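# Seat a three-long blue brick on the white plate

## Task

Push a blue brick that is three studs long fully down onto the studs of the white plate, at the spot marked as brick 1 in the reference shape picture. At the end, neither hand may be in contact with any brick.

## Robot and tools

Robot: two arms. left_arm ends in a left hand and right_arm in a right hand; the left hand is a mirror image of the right. Base positions in the scene frame: left_arm (+0.047, +0.327, +0.028) m, right_arm (+0.043, -0.261, +0.020) m, each turned slightly about z. A two-camera stand sits behind the arms.

Frames. Scene frame: origin at table-top height, halfway between the nominal bases; +z up, +x outward over the table, +y toward left_arm. Image left and right do not match these names. Reported hand positions (metres) and quaternions (wxyz) are in each arm's own base frame and can be off by a few cm. Offsets in commands run along the axes of that arm's current Hand target. Fixed cameras and the table use the scene frame.

Hand point: a spot 0.15 m out from the wrist face and 0.05 m in front of the palm. Its +z runs along the straight fingers, +y points out of the palm, +x runs across the palm away from the thumb on the right hand and toward the thumb on the left hand. Straight fingertips reach 0.06 to 0.07 m past the point and lie about 0.06 m behind it along -y. A wrist bracket on the little-finger side can strike things.

The row: every command row is 28 numbers, each in [-1, 1], with both arms always included. Order: left_arm dx, dy, dz, rx, ry, rz; left hand little, ring, middle, index, thumb_bend, thumb_turn, force_limit, speed; then the same 14 for right_arm and its hand. The six pose numbers are an offset, not a pose. They count from that arm's Hand target at the start of the action or move, along that target's axes. 1.0 means 0.6 m of travel or 180 degrees of turn. rx, ry, rz form a single rotation vector. Sending the same offset again moves the arm further. Six zeros ask the arm to hold or return to its Hand target.

Hand numbers: fingers and thumb_bend go from +1 (straight, open) to -1 (curled). thumb_turn goes from +1 (beside the palm) to -1 (facing the fingers). Turning the thumb across lets the hand grasp things roughly 0.035 to 0.065 m thick. force_limit is the closing force where a motor stops: -1 gives about 0 N and +1 gives 10 N, or 15 N for the thumb's two motors. speed rises from near zero at -1 to full at +0.48 and above. Close at -0.94 or slower for a gentle grip. A motor starts only when its target changes by 0.002 or more. To leave a hand alone, resend the eight hand numbers of its last executed row. If the hand has had no row yet, send hand_measured plus hand_force_limit and hand_speed.

Tools:
- execute_actions(actions, cameras): actions is a list of actions. Each action is a table of up to 15 rows, one per 1/30 s step, and a short table repeats its last row. Every row counts from the same start pose. cameras is a list of names or ["all"]. Images come back only for an empty list or when requested.
- move(target, speed, blend, blocking, cameras): target is one row or up to 15 rows, each offset from the same starting Hand targets. The path is a straight line to each target, capped at 10 s. speed is in m/s, 0.002 to 4.3, default 0.25; turning is capped at twice that in rad/s. blend (m) rounds off the corners between targets. blocking=false returns early while the move keeps running. The result adds a move: line with done, off_target, moving, held or fault, plus limits such as paced or held.
- wait(seconds 0 to 10). stop() brakes a running move.
- zoom_image(camera, region [x0, y0, x1, y1] in pixels, at most 504 by 504) on a camera from the latest images.
- show_instructions() shows the reference pictures. finished_scene(scene) ends the scene for good.

Cameras: cam_head_left, cam_head_right, cam_high, cam_left_wrist, cam_right_wrist, each 672x504.

Results: the Hand target (the last commanded pose after clipping, which the next offsets start from), hand position and orientation, joint positions, velocities and torques, hand_measured, hand_stopped_by (moving, target, force, stalled, fault) and hand_load_n, all in the hand number order. A drop in load to about 0 means the grip was lost. Hands often rest 1 to 3 cm short of the target, usually low. If so, send the missing distance as a new offset.

Cautions: each step clips orientation to within 40 degrees of the measured one. Faster moves hit harder, and a target further past a contact presses harder. To stop pressing, command a target back beyond the hand point. Do not steer a path close to an arm's own base. Keep the hands from pressing each other and never close one hand on the other's fingers. Avoid drops, releasing a moving part, slams and heavy pushes. Anything that ends up on the floor, or is left off the table, fails the task. Loose parts may get nudged now and then. Holding loads or straining toward unreachable poses heats motors: a MOTOR HOT line appears at 85 °C, and at 100 °C the arm drops and stays faulted for 30 to 60 s.

Each tool is called after "Request:" as name(argument=value, ...) on one line, values as JSON.

Reference images:

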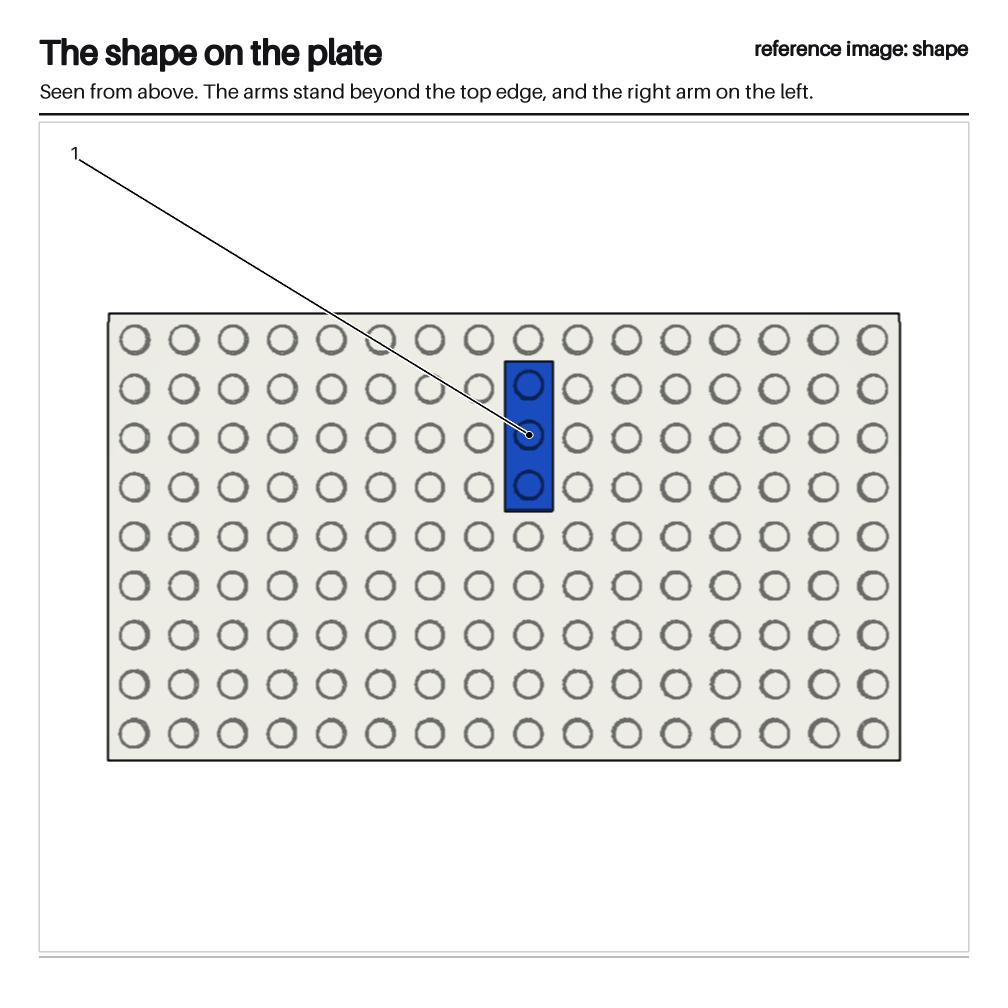

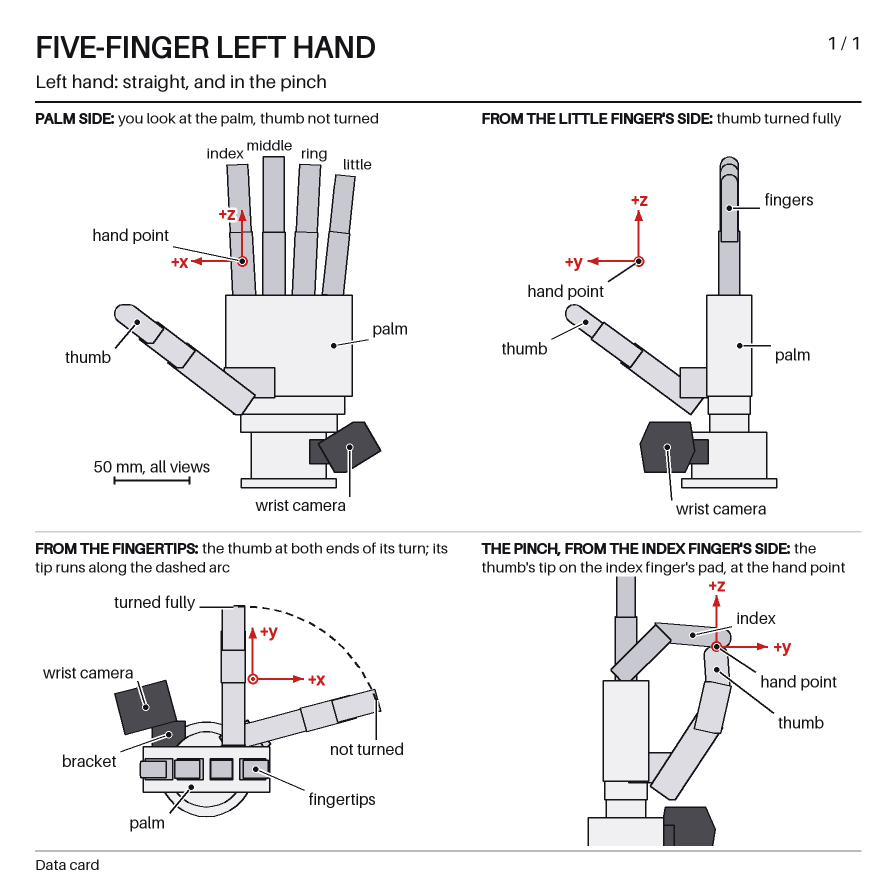

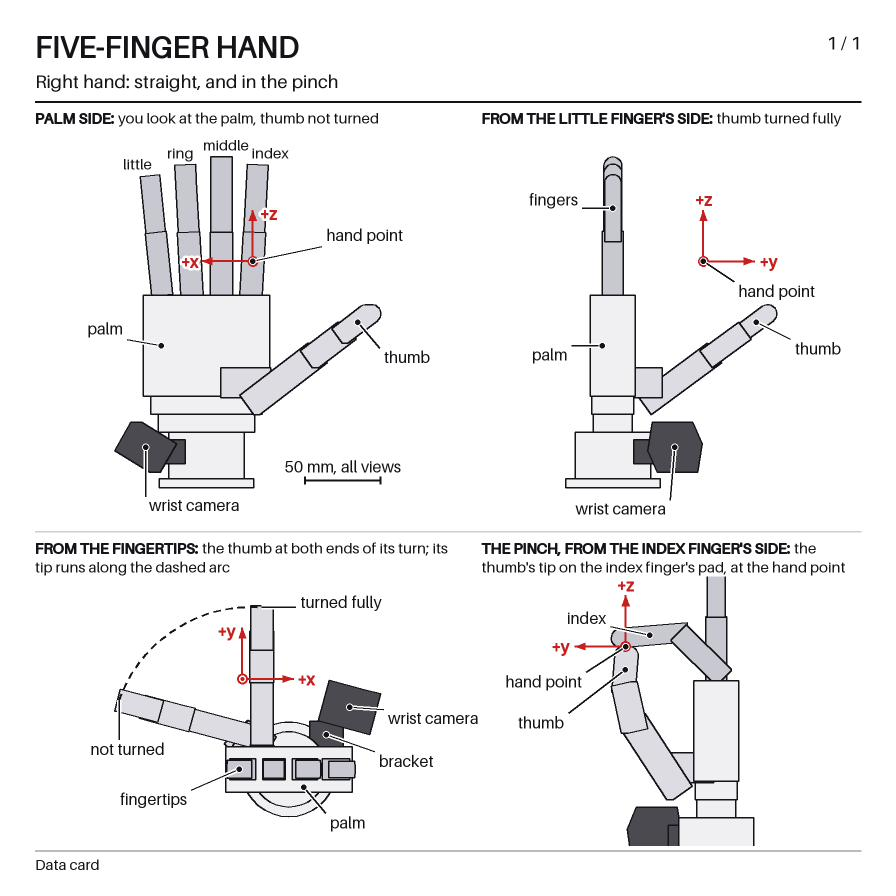

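## Session

Request:
execute_actions(actions=[], cameras=["all"])

Request:
zoom_image(camera="cam_head_left", region=[400, 230, 640, 410])

Request:
zoom_image(camera="cam_head_right", region=[400, 230, 640, 410])

Request:
zoom_image(camera="cam_high", region=[130, 200, 330, 350])

Scene clock: 0.00 s.
left_arm: end_effector_position=(+0.3637, -0.2744, +0.3386) hand_measured=(+1.000, +1.000, +1.000, +1.000, +1.000, +1.000) hand_load_n=(+0.5, +0.0, +0.0, +0.0, +0.0, +0.0) hand_stopped_by=(target, target, target, target, target, target) hand_force_limit=0.00 hand_speed=-0.80 end_effector_quat_wxyz=(+0.350, +0.935, -0.037, +0.033) | right_arm: end_effector_position=(+0.6367, -0.1319, +0.3513) hand_measured=(+1.000, +1.000, +1.000, +1.000, +1.000, +1.000) hand_load_n=(+0.0, +0.0, +0.0, +0.0, +0.0, +0.0) hand_stopped_by=(target, target, target, target, target, target) hand_force_limit=0.00 hand_speed=-0.80 end_effector_quat_wxyz=(+0.364, -0.607, +0.674, -0.211)
Joint positions: left_arm=[-0.292 1.188 1.205 -1.299 0.668 -1.884] | right_arm=[-0.364 1.709 1.892 -0.971 -0.426 -0.08]
Joint velocities: within noise
Joint torques (N m): no reading
Motor temperatures (°C): left_arm=[19 18 25 19 17 19] | right_arm=[23 21 26 18 19 18]
Heat: left arm: hottest elbow 25 °C; right arm: hottest elbow 26 °C.
Hand target: left_arm +0.3680, -0.2756, +0.3459; +0.352, +0.934, -0.040, +0.040 | right_arm +0.6404, -0.1333, +0.3684; +0.372, -0.605, +0.667, -0.226

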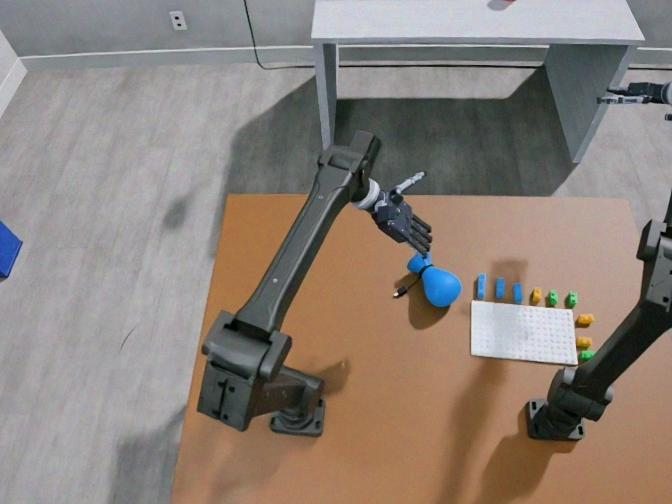

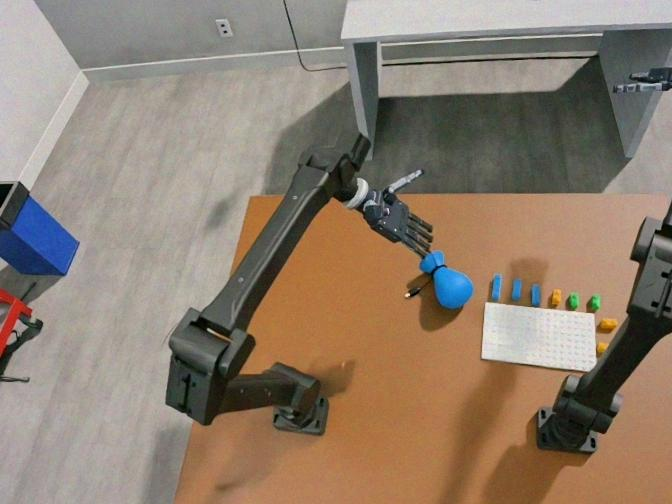

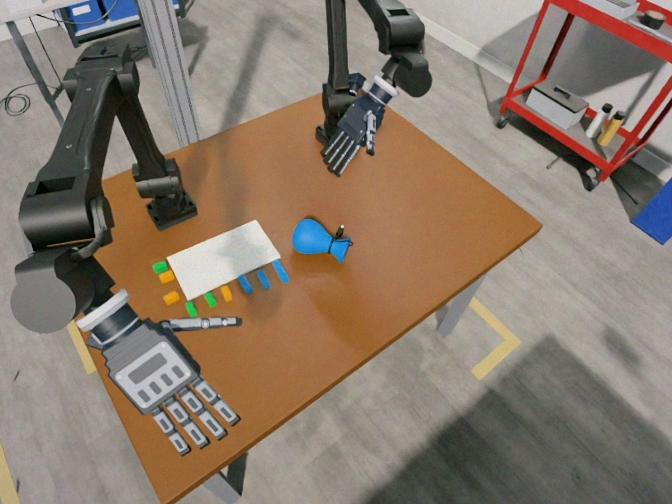

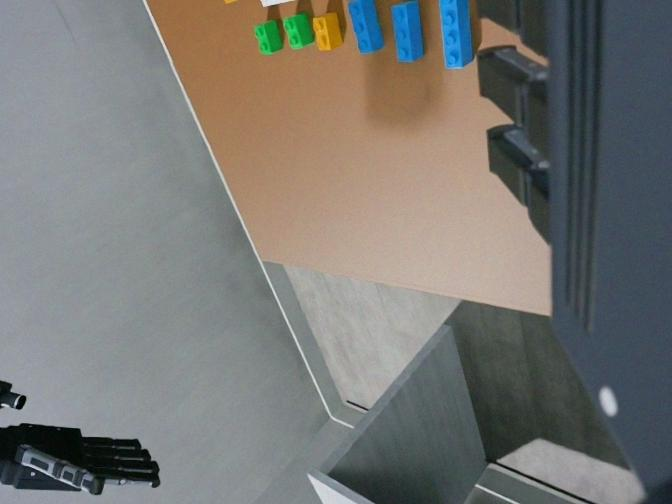

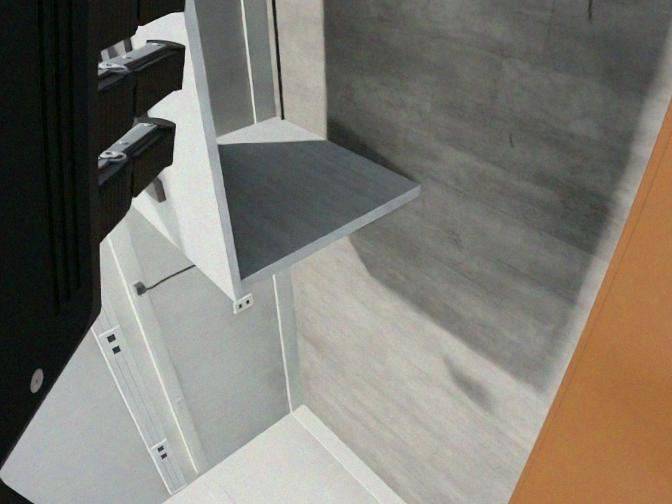

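Scaled by 2.100 from the camera's 672x504 image, which has a finer 960x720 frame.

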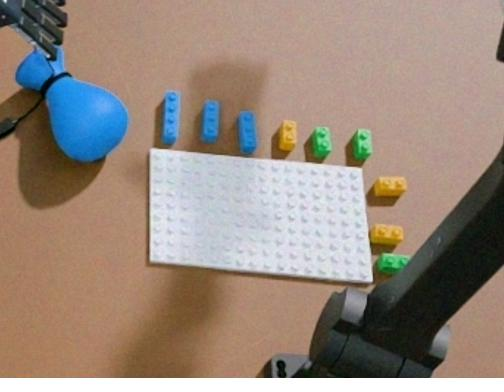

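Scaled by 2.100 from the camera's 672x504 image, which has a finer 960x720 frame.

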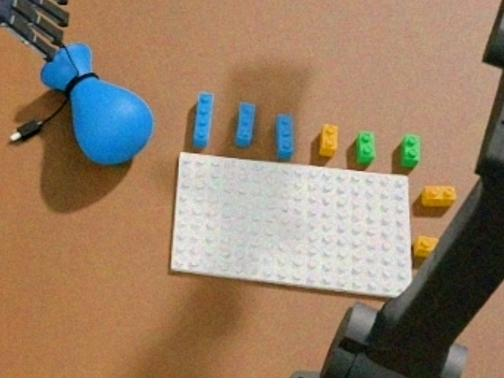

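Scaled by 2.520 from the camera's 672x504 image, which has a finer 960x720 frame.

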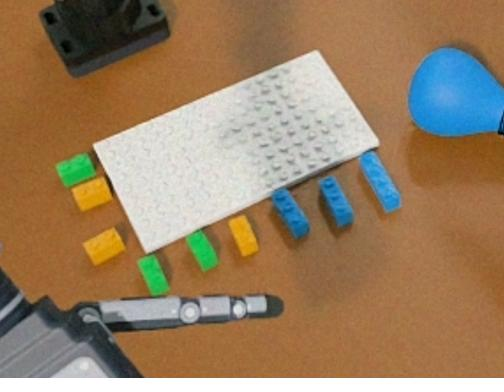

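Request:
zoom_image(camera="cam_left_wrist", region=[320, 0, 490, 90])

Request:
zoom_image(camera="cam_head_left", region=[465, 265, 545, 345])

Request:
zoom_image(camera="cam_head_right", region=[475, 265, 555, 345])

Scaled by 2.965 from the camera's 672x504 image, which has a finer 960x720 frame.

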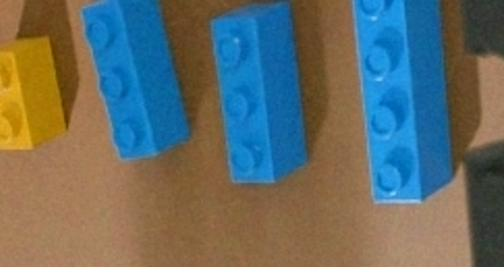

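Scaled by 6.300 from the camera's 672x504 image, which has a finer 960x720 frame.

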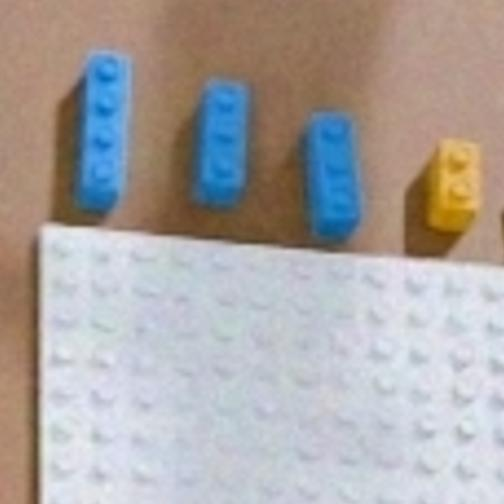

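Scaled by 6.300 from the camera's 672x504 image, which has a finer 960x720 frame.

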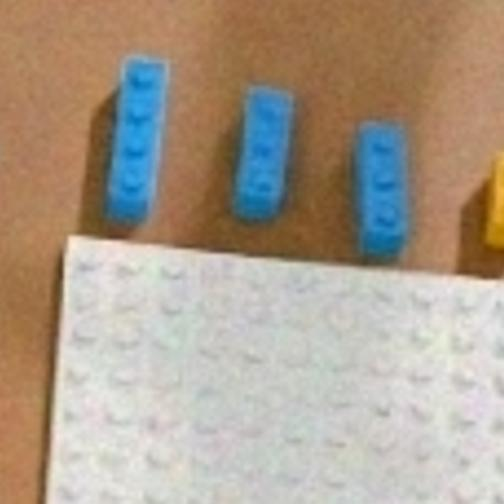

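Request:
move(target=[[-0.0100,0.1313,0.2155,0.0072,0.0735,0.4693,1,1,0.06,0.06,0.5,-1,-1,-0.5,0.3900,0.1000,-0.2700,0.0310,0.1044,0.0864,1,1,1,1,1,1,0,-0.8],[-0.0307,0.1532,0.5098,0.0145,0.1470,0.9386,1,1,0.06,0.06,0.5,-1,-1,-0.5,0.7157,0.2298,-0.5342,0.0619,0.2088,0.1727,1,1,1,1,1,1,0,-0.8]], speed=0.45, blend=0.06, cameras=["cam_head_left","cam_head_right","cam_left_wrist"])

Scene clock: 12.70 s.
left_arm: end_effector_position=(+0.3450, -0.5325, +0.1729) hand_measured=(+1.000, +1.000, +0.060, +0.060, +0.500, -1.000) hand_load_n=(+0.0, +0.0, +0.0, +0.0, +0.0, +0.0) hand_stopped_by=(target, target, target, target, target, target) hand_force_limit=-1.00 hand_speed=-0.50 end_effector_quat_wxyz=(+0.016, -0.044, +0.869, -0.492) | right_arm: end_effector_position=(+0.3068, -0.5653, +0.3459) hand_measured=(+1.000, +1.000, +1.000, +1.000, +1.000, +1.000) hand_load_n=(+0.0, +0.0, +0.0, +0.0, +0.0, +0.0) hand_stopped_by=(target, target, target, target, target, target) hand_force_limit=0.00 hand_speed=-0.80 end_effector_quat_wxyz=(+0.240, -0.268, +0.868, -0.341)
Joint positions: left_arm=[-0.823 1.654 1.298 -0.297 0.557 0.365] | right_arm=[-1.234 1.693 1.86 -0.965 -0.426 -0.087]
Joint torques (N m): left_arm=[1.73 -15.03 14.99 1.61 0.53 0.2] | right_arm=[1.14 -15.21 13.08 1.35 -0.26 0.14]
Heat: left arm: hottest elbow 26 °C; right arm: hottest elbow 28 °C.
Hand target: left_arm +0.3549, -0.5455, +0.1748; +0.020, -0.033, +0.869, -0.494 | right_arm +0.3098, -0.5770, +0.3686; +0.241, -0.267, +0.860, -0.362
Off the commanded pose: left_arm 0.017 m, 1 deg | right_arm 0.026 m, 3 deg.
move: off_target (left_arm, right_arm)
Images, in order (width x height): cam_head_left 672x504, cam_head_right 672x504, cam_left_wrist 672x504.

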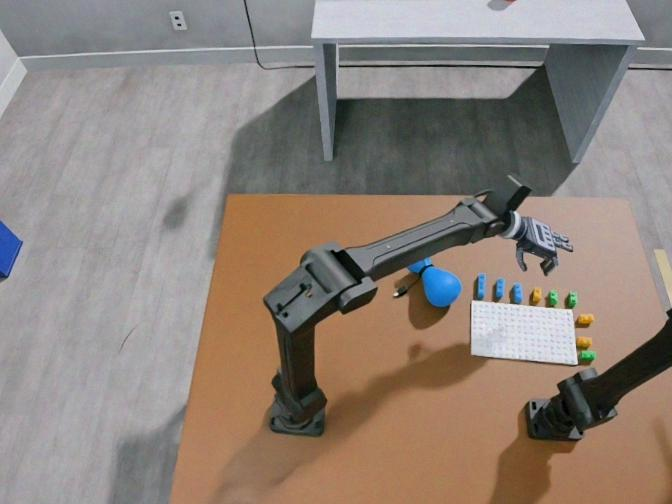

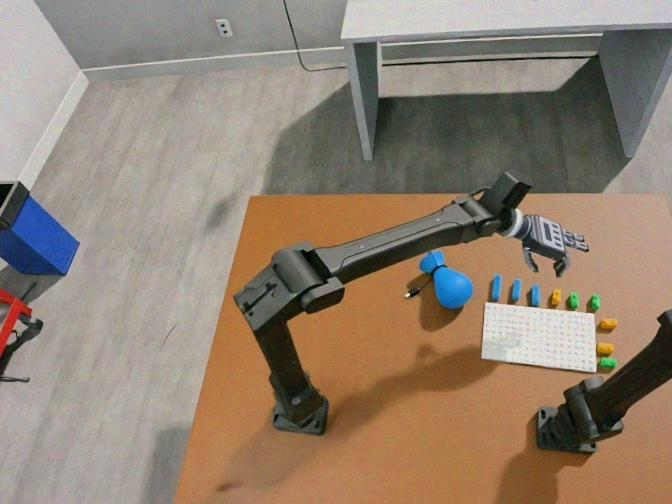

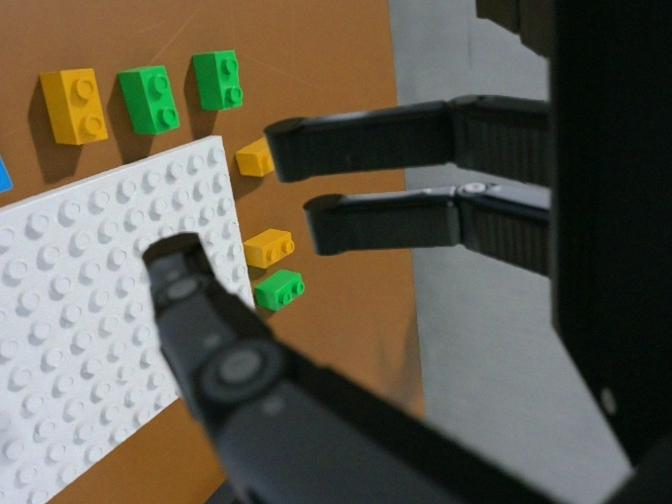

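Request:
move(target=[0.0, 0.1074, 0.0639, 0, 0, 0, 1, 1, 0.06, 0.06, 0.5, -1, -1, -0.5, 0, 0, 0, 0, 0, 0, 1, 1, 1, 1, 1, 1, 0, -0.8], speed=0.15, cameras=["cam_left_wrist", "cam_head_left"])

Scene clock: 16.47 s.
left_arm: end_effector_position=(+0.3546, -0.5428, +0.1146) hand_measured=(+1.000, +1.000, +0.060, +0.060, +0.500, -1.000) hand_load_n=(+0.0, -0.5, +0.0, +0.0, +0.0, +0.0) hand_stopped_by=(target, target, target, target, target, target) hand_force_limit=-1.00 hand_speed=-0.50 end_effector_quat_wxyz=(+0.022, -0.040, +0.866, -0.498) | right_arm: end_effector_position=(+0.3068, -0.5653, +0.3459) hand_measured=(+1.000, +1.000, +1.000, +1.000, +1.000, +1.000) hand_load_n=(+0.0, +0.0, +0.0, +0.0, +0.0, -0.5) hand_stopped_by=(target, target, target, target, target, target) hand_force_limit=0.00 hand_speed=-0.80 end_effector_quat_wxyz=(+0.240, -0.268, +0.868, -0.341)
Joint positions: left_arm=[-0.823 1.745 1.244 -0.132 0.558 0.368] | right_arm=[-1.234 1.693 1.86 -0.965 -0.426 -0.087]
Joint torques (N m): left_arm=[2.14 -16.32 10.17 2.26 0.34 0.13] | right_arm=[1.2 -15.33 13.04 1.33 -0.26 0.15]
Heat: left arm: hottest elbow 27 °C; right arm: hottest elbow 29 °C.
Hand target: left_arm +0.3551, -0.5455, +0.0996; +0.020, -0.033, +0.869, -0.494 | right_arm +0.3098, -0.5770, +0.3686; +0.241, -0.267, +0.860, -0.362
Off the commanded pose: left_arm 0.015 m, 1 deg | right_arm 0.026 m, 3 deg.
move: off_target (left_arm, right_arm)
Images, in order (width x height): cam_head_left 672x504, cam_left_wrist 672x504.

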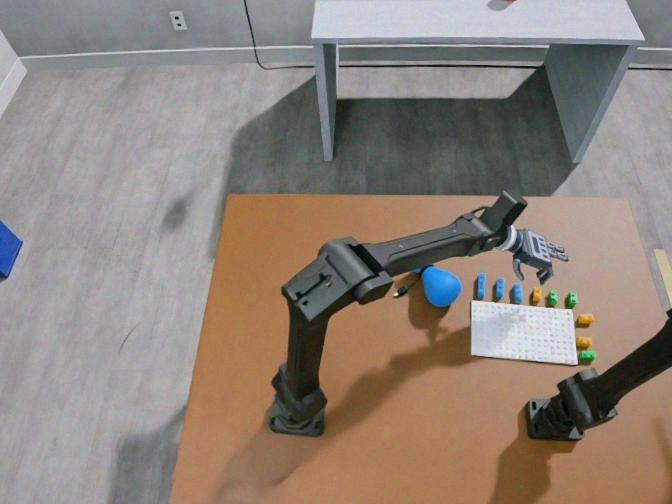

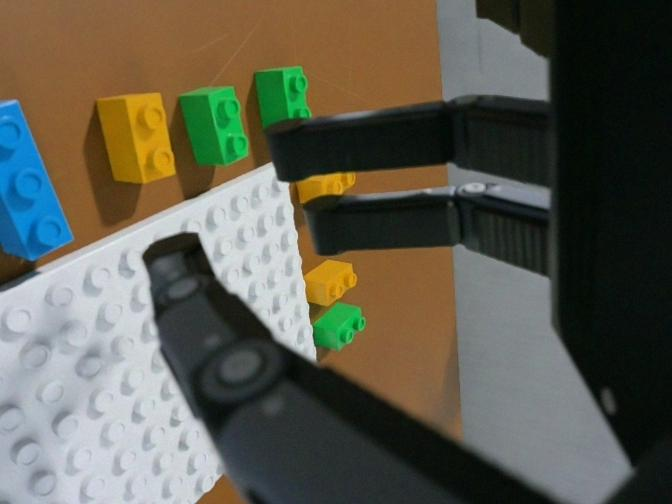

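Request:
zoom_image(camera="cam_left_wrist", region=[0, 70, 200, 320])

Request:
zoom_image(camera="cam_head_left", region=[460, 265, 590, 375])

Scaled by 2.016 from the camera's 672x504 image, which has a finer 960x720 frame.

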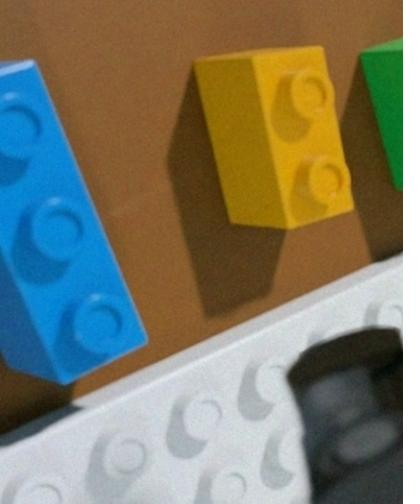

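Scaled by 3.877 from the camera's 672x504 image, which has a finer 960x720 frame.

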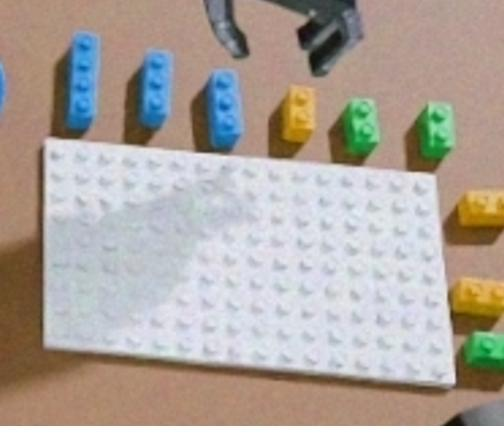

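Request:
move(target=[-0.0078, 0.0716, 0.0426, 0, 0, 0, 1, 1, 0.06, 0.06, 0.5, -1, -1, -0.5, 0, 0, 0, 0, 0, 0, 1, 1, 1, 1, 1, 1, 0, -0.8], speed=0.12, cameras=["cam_left_wrist"])

Request:
zoom_image(camera="cam_left_wrist", region=[0, 40, 250, 290])

Scene clock: 20.43 s.
left_arm: end_effector_position=(+0.3565, -0.5458, +0.0655) hand_measured=(+1.000, +1.000, +0.060, +0.060, +0.500, -1.000) hand_load_n=(+0.0, +0.0, +0.0, +0.0, +0.0, +0.0) hand_stopped_by=(target, target, target, target, target, target) hand_force_limit=-1.00 hand_speed=-0.50 end_effector_quat_wxyz=(+0.020, -0.037, +0.866, -0.499) | right_arm: end_effector_position=(+0.3068, -0.5653, +0.3459) hand_measured=(+1.000, +1.000, +1.000, +1.000, +1.000, +1.000) hand_load_n=(+0.0, +0.0, +0.0, +0.0, +0.0, +0.0) hand_stopped_by=(target, target, target, target, target, target) hand_force_limit=0.00 hand_speed=-0.80 end_effector_quat_wxyz=(+0.240, -0.268, +0.868, -0.341)
Joint positions: left_arm=[-0.823 1.823 1.205 -0.017 0.563 0.372] | right_arm=[-1.234 1.693 1.86 -0.965 -0.426 -0.087]
Joint torques (N m): left_arm=[1.61 -16.38 9.51 2.47 0.43 0.11] | right_arm=[1.14 -15.21 13.08 1.37 -0.26 0.15]
Heat: left arm: hottest elbow 27 °C; right arm: hottest elbow 30 °C.
Hand target: left_arm +0.3599, -0.5451, +0.0496; +0.020, -0.033, +0.869, -0.494 | right_arm +0.3098, -0.5770, +0.3686; +0.241, -0.267, +0.860, -0.362
Off the commanded pose: left_arm 0.016 m, 1 deg | right_arm 0.026 m, 3 deg.
move: off_target (left_arm, right_arm)
Images, in order (width x height): cam_left_wrist 672x504.

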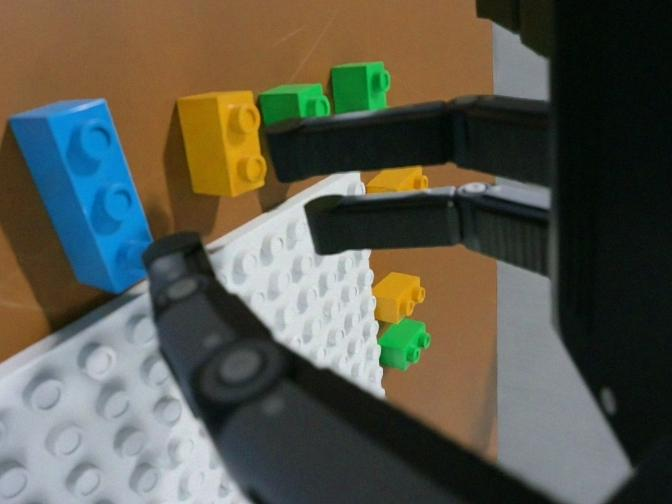

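Scaled by 2.016 from the camera's 672x504 image, which has a finer 960x720 frame.

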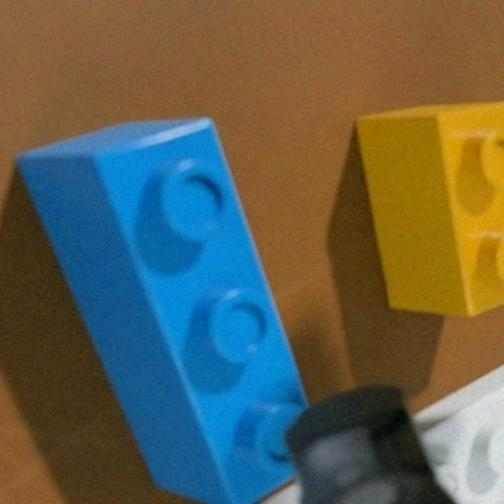

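Request:
move(target=[-0.0047, 0.0320, 0.0115, 0, 0.0286, 0.0170, 1, 1, 0.06, 0.06, 0.5, -1, -1, -0.5, 0, 0, 0, 0, 0, 0, 1, 1, 1, 1, 1, 1, 0, -0.8], speed=0.1, cameras=["cam_left_wrist"])

Request:
zoom_image(camera="cam_left_wrist", region=[0, 40, 340, 380])

Scene clock: 23.47 s.
left_arm: end_effector_position=(+0.3524, -0.5361, +0.0374) hand_measured=(+1.000, +1.000, +0.060, +0.060, +0.500, -1.000) hand_load_n=(+0.0, +0.0, +0.0, +0.0, +0.0, +0.0) hand_stopped_by=(target, target, target, target, target, target) hand_force_limit=-1.00 hand_speed=-0.50 end_effector_quat_wxyz=(-0.007, +0.008, +0.868, -0.497) | right_arm: end_effector_position=(+0.3068, -0.5653, +0.3459) hand_measured=(+1.000, +1.000, +1.000, +1.000, +1.000, +1.000) hand_load_n=(+0.0, +0.0, +0.0, +0.0, +0.0, -0.5) hand_stopped_by=(target, target, target, target, target, target) hand_force_limit=0.00 hand_speed=-0.80 end_effector_quat_wxyz=(+0.240, -0.268, +0.868, -0.341)
Joint positions: left_arm=[-0.801 1.874 1.205 -0.028 0.662 0.469] | right_arm=[-1.234 1.693 1.86 -0.965 -0.426 -0.087]
Joint torques (N m): left_arm=[1.9 -16.56 12.07 1.52 0.54 0.09] | right_arm=[1.2 -15.33 13.05 1.33 -0.25 0.15]
Motor temperatures (°C): left_arm=[19 19 27 19 17 19] | right_arm=[23 22 31 18 19 18]
Heat: left arm: hottest elbow 27 °C; right arm: hottest elbow 31 °C.
Hand target: left_arm +0.3625, -0.5409, +0.0296; -0.005, +0.012, +0.869, -0.494 | right_arm +0.3098, -0.5770, +0.3686; +0.241, -0.267, +0.860, -0.362
Off the commanded pose: left_arm 0.014 m, 1 deg | right_arm 0.026 m, 3 deg.
move: off_target (left_arm, right_arm)
Images, in order (width x height): cam_left_wrist 672x504.

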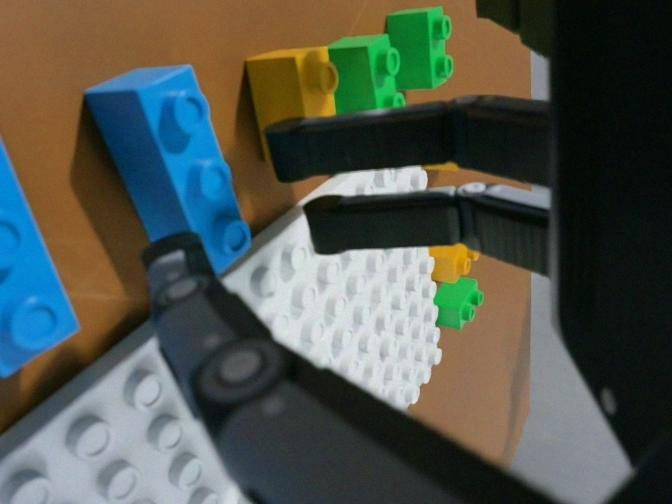

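Scaled by 1.482 from the camera's 672x504 image, which has a finer 960x720 frame.

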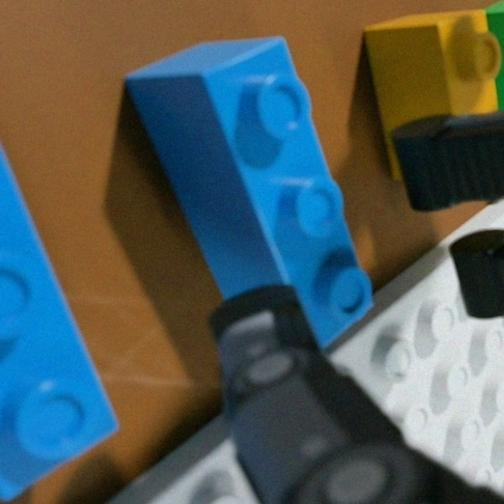

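Request:
move(target=[-0.0087, 0.0163, 0.0182, 0, 0, 0, 1, 1, 0.06, 0.06, 0.5, -1, -1, -0.5, 0, 0, 0, 0, 0, 0, 1, 1, 1, 1, 1, 1, 0, -0.8], speed=0.1, cameras=["cam_left_wrist"])

Request:
zoom_image(camera="cam_left_wrist", region=[60, 40, 400, 380])

Scene clock: 25.50 s.
left_arm: end_effector_position=(+0.3518, -0.5357, +0.0190) hand_measured=(+1.000, +1.000, +0.060, +0.060, +0.500, -1.000) hand_load_n=(+0.0, +0.0, +0.0, +0.0, +0.0, +0.0) hand_stopped_by=(target, target, target, target, target, target) hand_force_limit=-1.00 hand_speed=-0.50 end_effector_quat_wxyz=(-0.016, +0.004, +0.872, -0.489) | right_arm: end_effector_position=(+0.3068, -0.5653, +0.3459) hand_measured=(+1.000, +1.000, +1.000, +1.000, +1.000, +1.000) hand_load_n=(-0.5, +0.0, +0.0, +0.0, +0.0, +0.0) hand_stopped_by=(target, target, target, target, target, target) hand_force_limit=0.00 hand_speed=-0.80 end_effector_quat_wxyz=(+0.240, -0.268, +0.868, -0.341)
Joint positions: left_arm=[-0.801 1.909 1.212 -0.027 0.664 0.471] | right_arm=[-1.234 1.693 1.86 -0.965 -0.426 -0.087]
Joint torques (N m): left_arm=[2.08 -16.26 12.41 2.14 0.46 0.22] | right_arm=[1.2 -15.15 13.05 1.35 -0.26 0.14]
Heat: left arm: hottest elbow 27 °C; right arm: hottest elbow 32 °C.
Hand target: left_arm +0.3676, -0.5455, +0.0156; -0.006, +0.012, +0.869, -0.494 | right_arm +0.3098, -0.5770, +0.3686; +0.241, -0.267, +0.860, -0.362
Off the commanded pose: left_arm 0.019 m, 2 deg | right_arm 0.026 m, 3 deg.
move: off_target (left_arm, right_arm)
Images, in order (width x height): cam_left_wrist 672x504.

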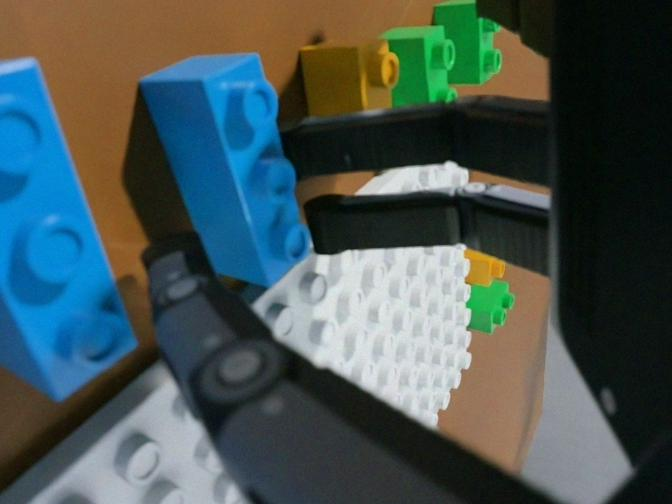

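Scaled by 1.482 from the camera's 672x504 image, which has a finer 960x720 frame.

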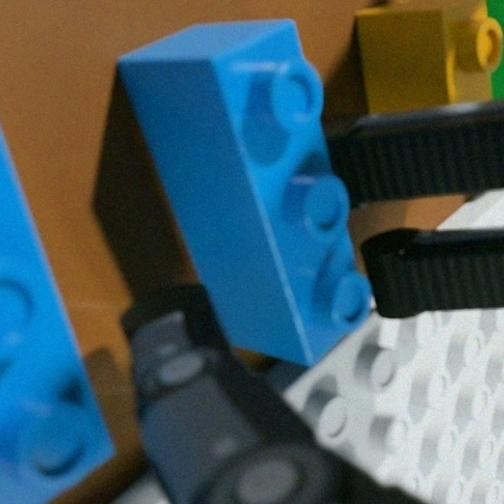

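Request:
move(target=[-0.0103, -0.0025, 0.0108, 0, 0, 0, 1, 1, 0.06, 0.06, 0.5, -1, -1, -0.5, 0, 0, 0, 0, 0, 0, 1, 1, 1, 1, 1, 1, 0, -0.8], speed=0.06, cameras=["cam_left_wrist"])

Request:
zoom_image(camera="cam_left_wrist", region=[60, 40, 400, 380])

Scene clock: 27.20 s.
left_arm: end_effector_position=(+0.3588, -0.5430, +0.0197) hand_measured=(+1.000, +1.000, +0.060, +0.060, +0.500, -1.000) hand_load_n=(+0.0, +0.0, +0.0, +0.0, +0.0, +0.0) hand_stopped_by=(target, target, target, target, target, target) hand_force_limit=-1.00 hand_speed=-0.50 end_effector_quat_wxyz=(-0.013, +0.006, +0.871, -0.492) | right_arm: end_effector_position=(+0.3068, -0.5653, +0.3459) hand_measured=(+1.000, +1.000, +1.000, +1.000, +1.000, +1.000) hand_load_n=(+0.0, +0.0, +0.0, +0.0, +0.0, -0.5) hand_stopped_by=(target, target, target, target, target, target) hand_force_limit=0.00 hand_speed=-0.80 end_effector_quat_wxyz=(+0.240, -0.268, +0.868, -0.341)
Joint positions: left_arm=[-0.801 1.926 1.239 -0.027 0.664 0.471] | right_arm=[-1.234 1.693 1.86 -0.965 -0.426 -0.087]
Joint velocities: left_arm=[-0.044 -0.015 -0.002 0.007 -0.037 0.037] | right_arm=[within noise]
Joint torques (N m): left_arm=[2.43 -16.5 12.83 1.78 0.47 0.23] | right_arm=[1.14 -15.15 13.09 1.37 -0.27 0.17]
Heat: left arm: hottest elbow 28 °C; right arm: hottest elbow 32 °C.
Hand target: left_arm +0.3737, -0.5521, +0.0137; -0.005, +0.012, +0.869, -0.494 | right_arm +0.3098, -0.5770, +0.3686; +0.241, -0.267, +0.860, -0.362
Off the commanded pose: left_arm 0.018 m, 1 deg | right_arm 0.026 m, 3 deg.
move: off_target (left_arm, right_arm)
Images, in order (width x height): cam_left_wrist 672x504.

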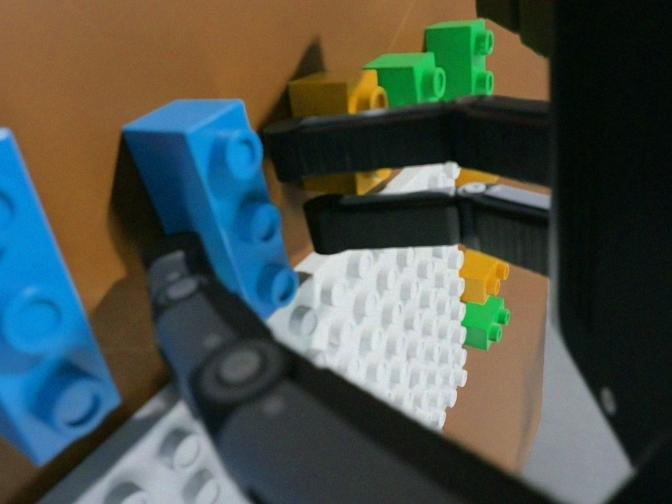

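Scaled by 1.482 from the camera's 672x504 image, which has a finer 960x720 frame.

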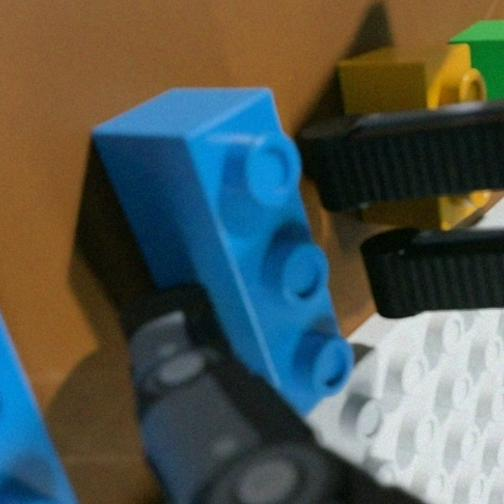

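Request:
move(target=[0.0, 0.0072, 0.0043, 0, 0, 0, 1, 1, 0.06, 0.06, 0.5, -1, -1, -0.5, 0, 0, 0, 0, 0, 0, 1, 1, 1, 1, 1, 1, 0, -0.8], speed=0.06, cameras=["cam_left_wrist"])

Scene clock: 28.90 s.
left_arm: end_effector_position=(+0.3589, -0.5432, +0.0165) hand_measured=(+1.000, +1.000, +0.060, +0.060, +0.500, -1.000) hand_load_n=(+0.0, +0.0, -0.5, +0.0, +0.0, +0.0) hand_stopped_by=(target, target, target, target, target, target) hand_force_limit=-1.00 hand_speed=-0.50 end_effector_quat_wxyz=(-0.014, +0.005, +0.871, -0.491) | right_arm: end_effector_position=(+0.3068, -0.5653, +0.3459) hand_measured=(+1.000, +1.000, +1.000, +1.000, +1.000, +1.000) hand_load_n=(+0.0, +0.0, +0.0, +0.0, +0.0, -0.5) hand_stopped_by=(target, target, target, target, target, target) hand_force_limit=0.00 hand_speed=-0.80 end_effector_quat_wxyz=(+0.240, -0.268, +0.868, -0.341)
Joint positions: left_arm=[-0.801 1.933 1.24 -0.024 0.664 0.471] | right_arm=[-1.234 1.693 1.86 -0.965 -0.426 -0.087]
Joint torques (N m): left_arm=[3.08 -16.32 12.29 2.26 0.45 0.19] | right_arm=[1.2 -15.27 13.08 1.4 -0.25 0.15]
Heat: left arm: hottest elbow 28 °C; right arm: hottest elbow 32 °C.
Hand target: left_arm +0.3737, -0.5520, +0.0086; -0.005, +0.012, +0.869, -0.494 | right_arm +0.3098, -0.5770, +0.3686; +0.241, -0.267, +0.860, -0.362
Off the commanded pose: left_arm 0.019 m, 1 deg | right_arm 0.026 m, 3 deg.
move: off_target (left_arm, right_arm)
Images, in order (width x height): cam_left_wrist 672x504.

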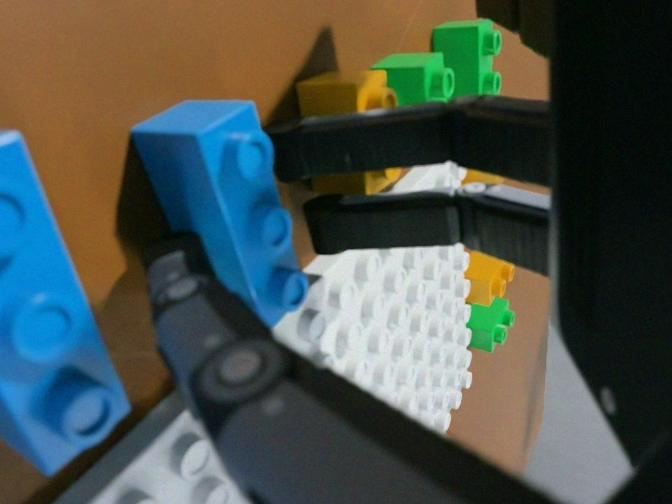

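Request:
move(target=[0, 0, 0, 0, 0, 0, 1, 1, -0.5, -0.5, 0.44, -1, 0, -0.94, 0, 0, 0, 0, 0, 0, 1, 1, 1, 1, 1, 1, 0, -0.8], speed=0.06, cameras=["cam_left_wrist"])

Scene clock: 31.03 s.
left_arm: end_effector_position=(+0.3593, -0.5437, +0.0163) hand_measured=(+1.000, +1.000, -0.164, -0.214, +0.442, -1.000) hand_load_n=(+0.0, +0.0, +3.0, +5.0, +8.5, -2.5) hand_stopped_by=(target, target, force, force, target, target) hand_force_limit=0.00 hand_speed=-0.94 end_effector_quat_wxyz=(-0.014, +0.006, +0.871, -0.492) | right_arm: end_effector_position=(+0.3068, -0.5653, +0.3459) hand_measured=(+1.000, +1.000, +1.000, +1.000, +1.000, +1.000) hand_load_n=(+0.0, +0.0, +0.0, +0.0, +0.0, +0.0) hand_stopped_by=(target, target, target, target, target, target) hand_force_limit=0.00 hand_speed=-0.80 end_effector_quat_wxyz=(+0.240, -0.268, +0.868, -0.341)
Joint positions: left_arm=[-0.801 1.934 1.24 -0.022 0.665 0.471] | right_arm=[-1.234 1.693 1.86 -0.965 -0.426 -0.087]
Joint torques (N m): left_arm=[1.96 -16.67 12.33 2.13 0.39 0.3] | right_arm=[1.03 -15.27 13.08 1.36 -0.26 0.16]
Heat: left arm: hottest elbow 28 °C; right arm: hottest elbow 33 °C.
Hand target: left_arm +0.3736, -0.5520, +0.0086; -0.005, +0.012, +0.869, -0.494 | right_arm +0.3098, -0.5770, +0.3686; +0.241, -0.267, +0.860, -0.362
Off the commanded pose: left_arm 0.018 m, 1 deg | right_arm 0.026 m, 3 deg.
move: off_target (left_arm, right_arm)
Images, in order (width x height): cam_left_wrist 672x504.

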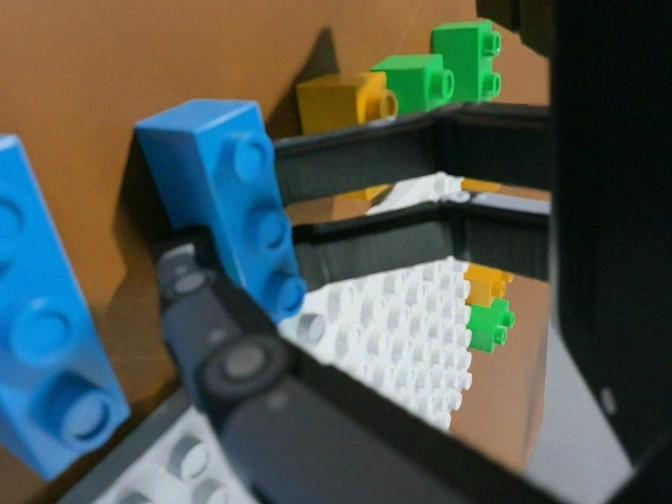

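Request:
move(target=[[0.0098, -0.0952, -0.0680, 0, 0, 0, 1, 1, -0.5, -0.5, 0.44, -1, 0, -0.94, 0, 0, 0, 0, 0, 0, 1, 1, 1, 1, 1, 1, 0, -0.8], [0.2543, -0.0865, -0.0582, 0, 0, 0, 1, 1, -0.5, -0.5, 0.44, -1, 0, -0.94, 0, 0, 0, 0, 0, 0, 1, 1, 1, 1, 1, 1, 0, -0.8]], speed=[0.1, 0.15], blend=[0.015, 0], cameras=["cam_left_wrist", "cam_head_left"])

Request:
zoom_image(camera="cam_left_wrist", region=[0, 0, 340, 340])

Scene clock: 34.13 s.
left_arm: end_effector_position=(+0.2224, -0.5440, +0.0646) hand_measured=(+1.000, +1.000, -0.164, -0.214, +0.442, -1.000) hand_load_n=(+0.0, +0.0, +3.0, +5.0, +8.5, -2.5) hand_stopped_by=(target, target, force, force, target, target) hand_force_limit=0.00 hand_speed=-0.94 end_effector_quat_wxyz=(-0.006, +0.017, +0.873, -0.488) | right_arm: end_effector_position=(+0.3068, -0.5653, +0.3459) hand_measured=(+1.000, +1.000, +1.000, +1.000, +1.000, +1.000) hand_load_n=(+0.0, +0.0, -0.5, +0.0, +0.0, +0.0) hand_stopped_by=(target, target, target, target, target, target) hand_force_limit=0.00 hand_speed=-0.80 end_effector_quat_wxyz=(+0.240, -0.268, +0.868, -0.341)
Joint positions: left_arm=[-1.011 1.671 0.996 0.036 0.495 0.346] | right_arm=[-1.234 1.693 1.86 -0.965 -0.426 -0.087]
Joint torques (N m): left_arm=[2.14 -16.62 8.39 2.48 0.22 -0.11] | right_arm=[1.14 -15.33 13.09 1.35 -0.26 0.15]
Heat: left arm: hottest elbow 28 °C; right arm: hottest elbow 33 °C.
Hand target: left_arm +0.2210, -0.5446, +0.0708; -0.005, +0.012, +0.869, -0.494 | right_arm +0.3098, -0.5770, +0.3686; +0.241, -0.267, +0.860, -0.362
Off the commanded pose: left_arm 0.006 m, 1 deg | right_arm 0.026 m, 3 deg.
move: off_target (right_arm)
Images, in order (width x height): cam_head_left 672x504, cam_left_wrist 672x504.

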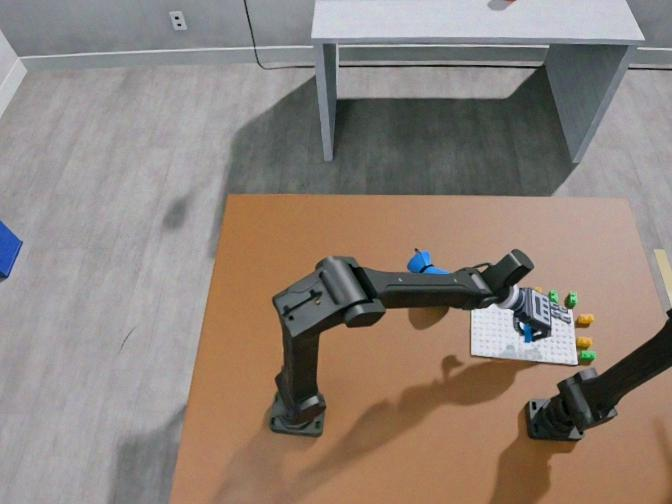

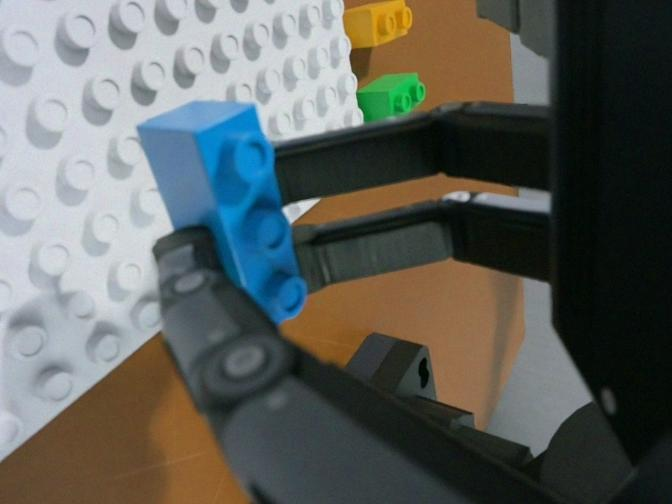

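Scaled by 1.482 from the camera's 672x504 image, which has a finer 960x720 frame.

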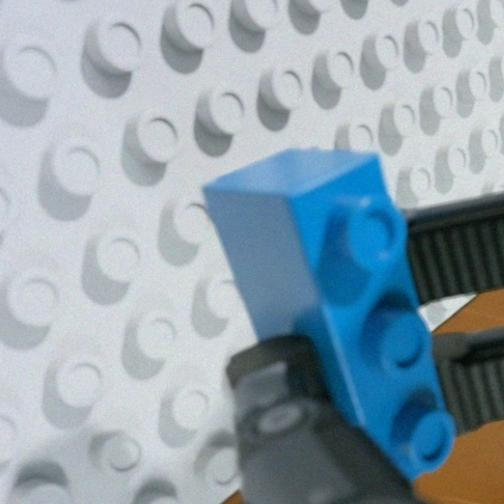

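Request:
zoom_image(camera="cam_left_wrist", region=[0, 0, 370, 150])

Request:
zoom_image(camera="cam_head_left", region=[460, 265, 600, 385])

Scaled by 1.362 from the camera's 672x504 image, which has a finer 960x720 frame.

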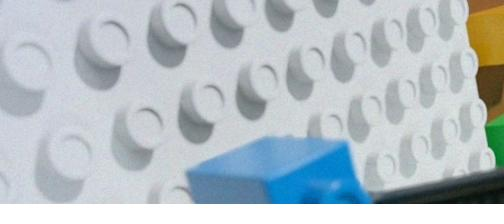

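Scaled by 3.600 from the camera's 672x504 image, which has a finer 960x720 frame.

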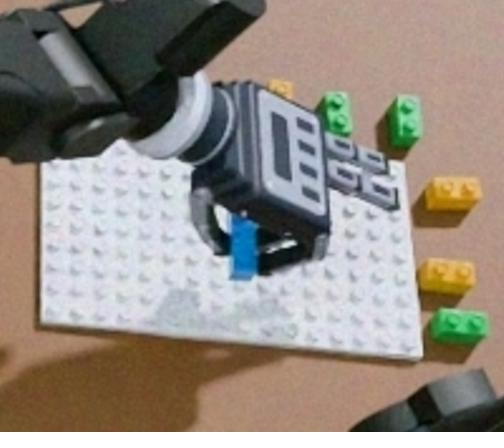

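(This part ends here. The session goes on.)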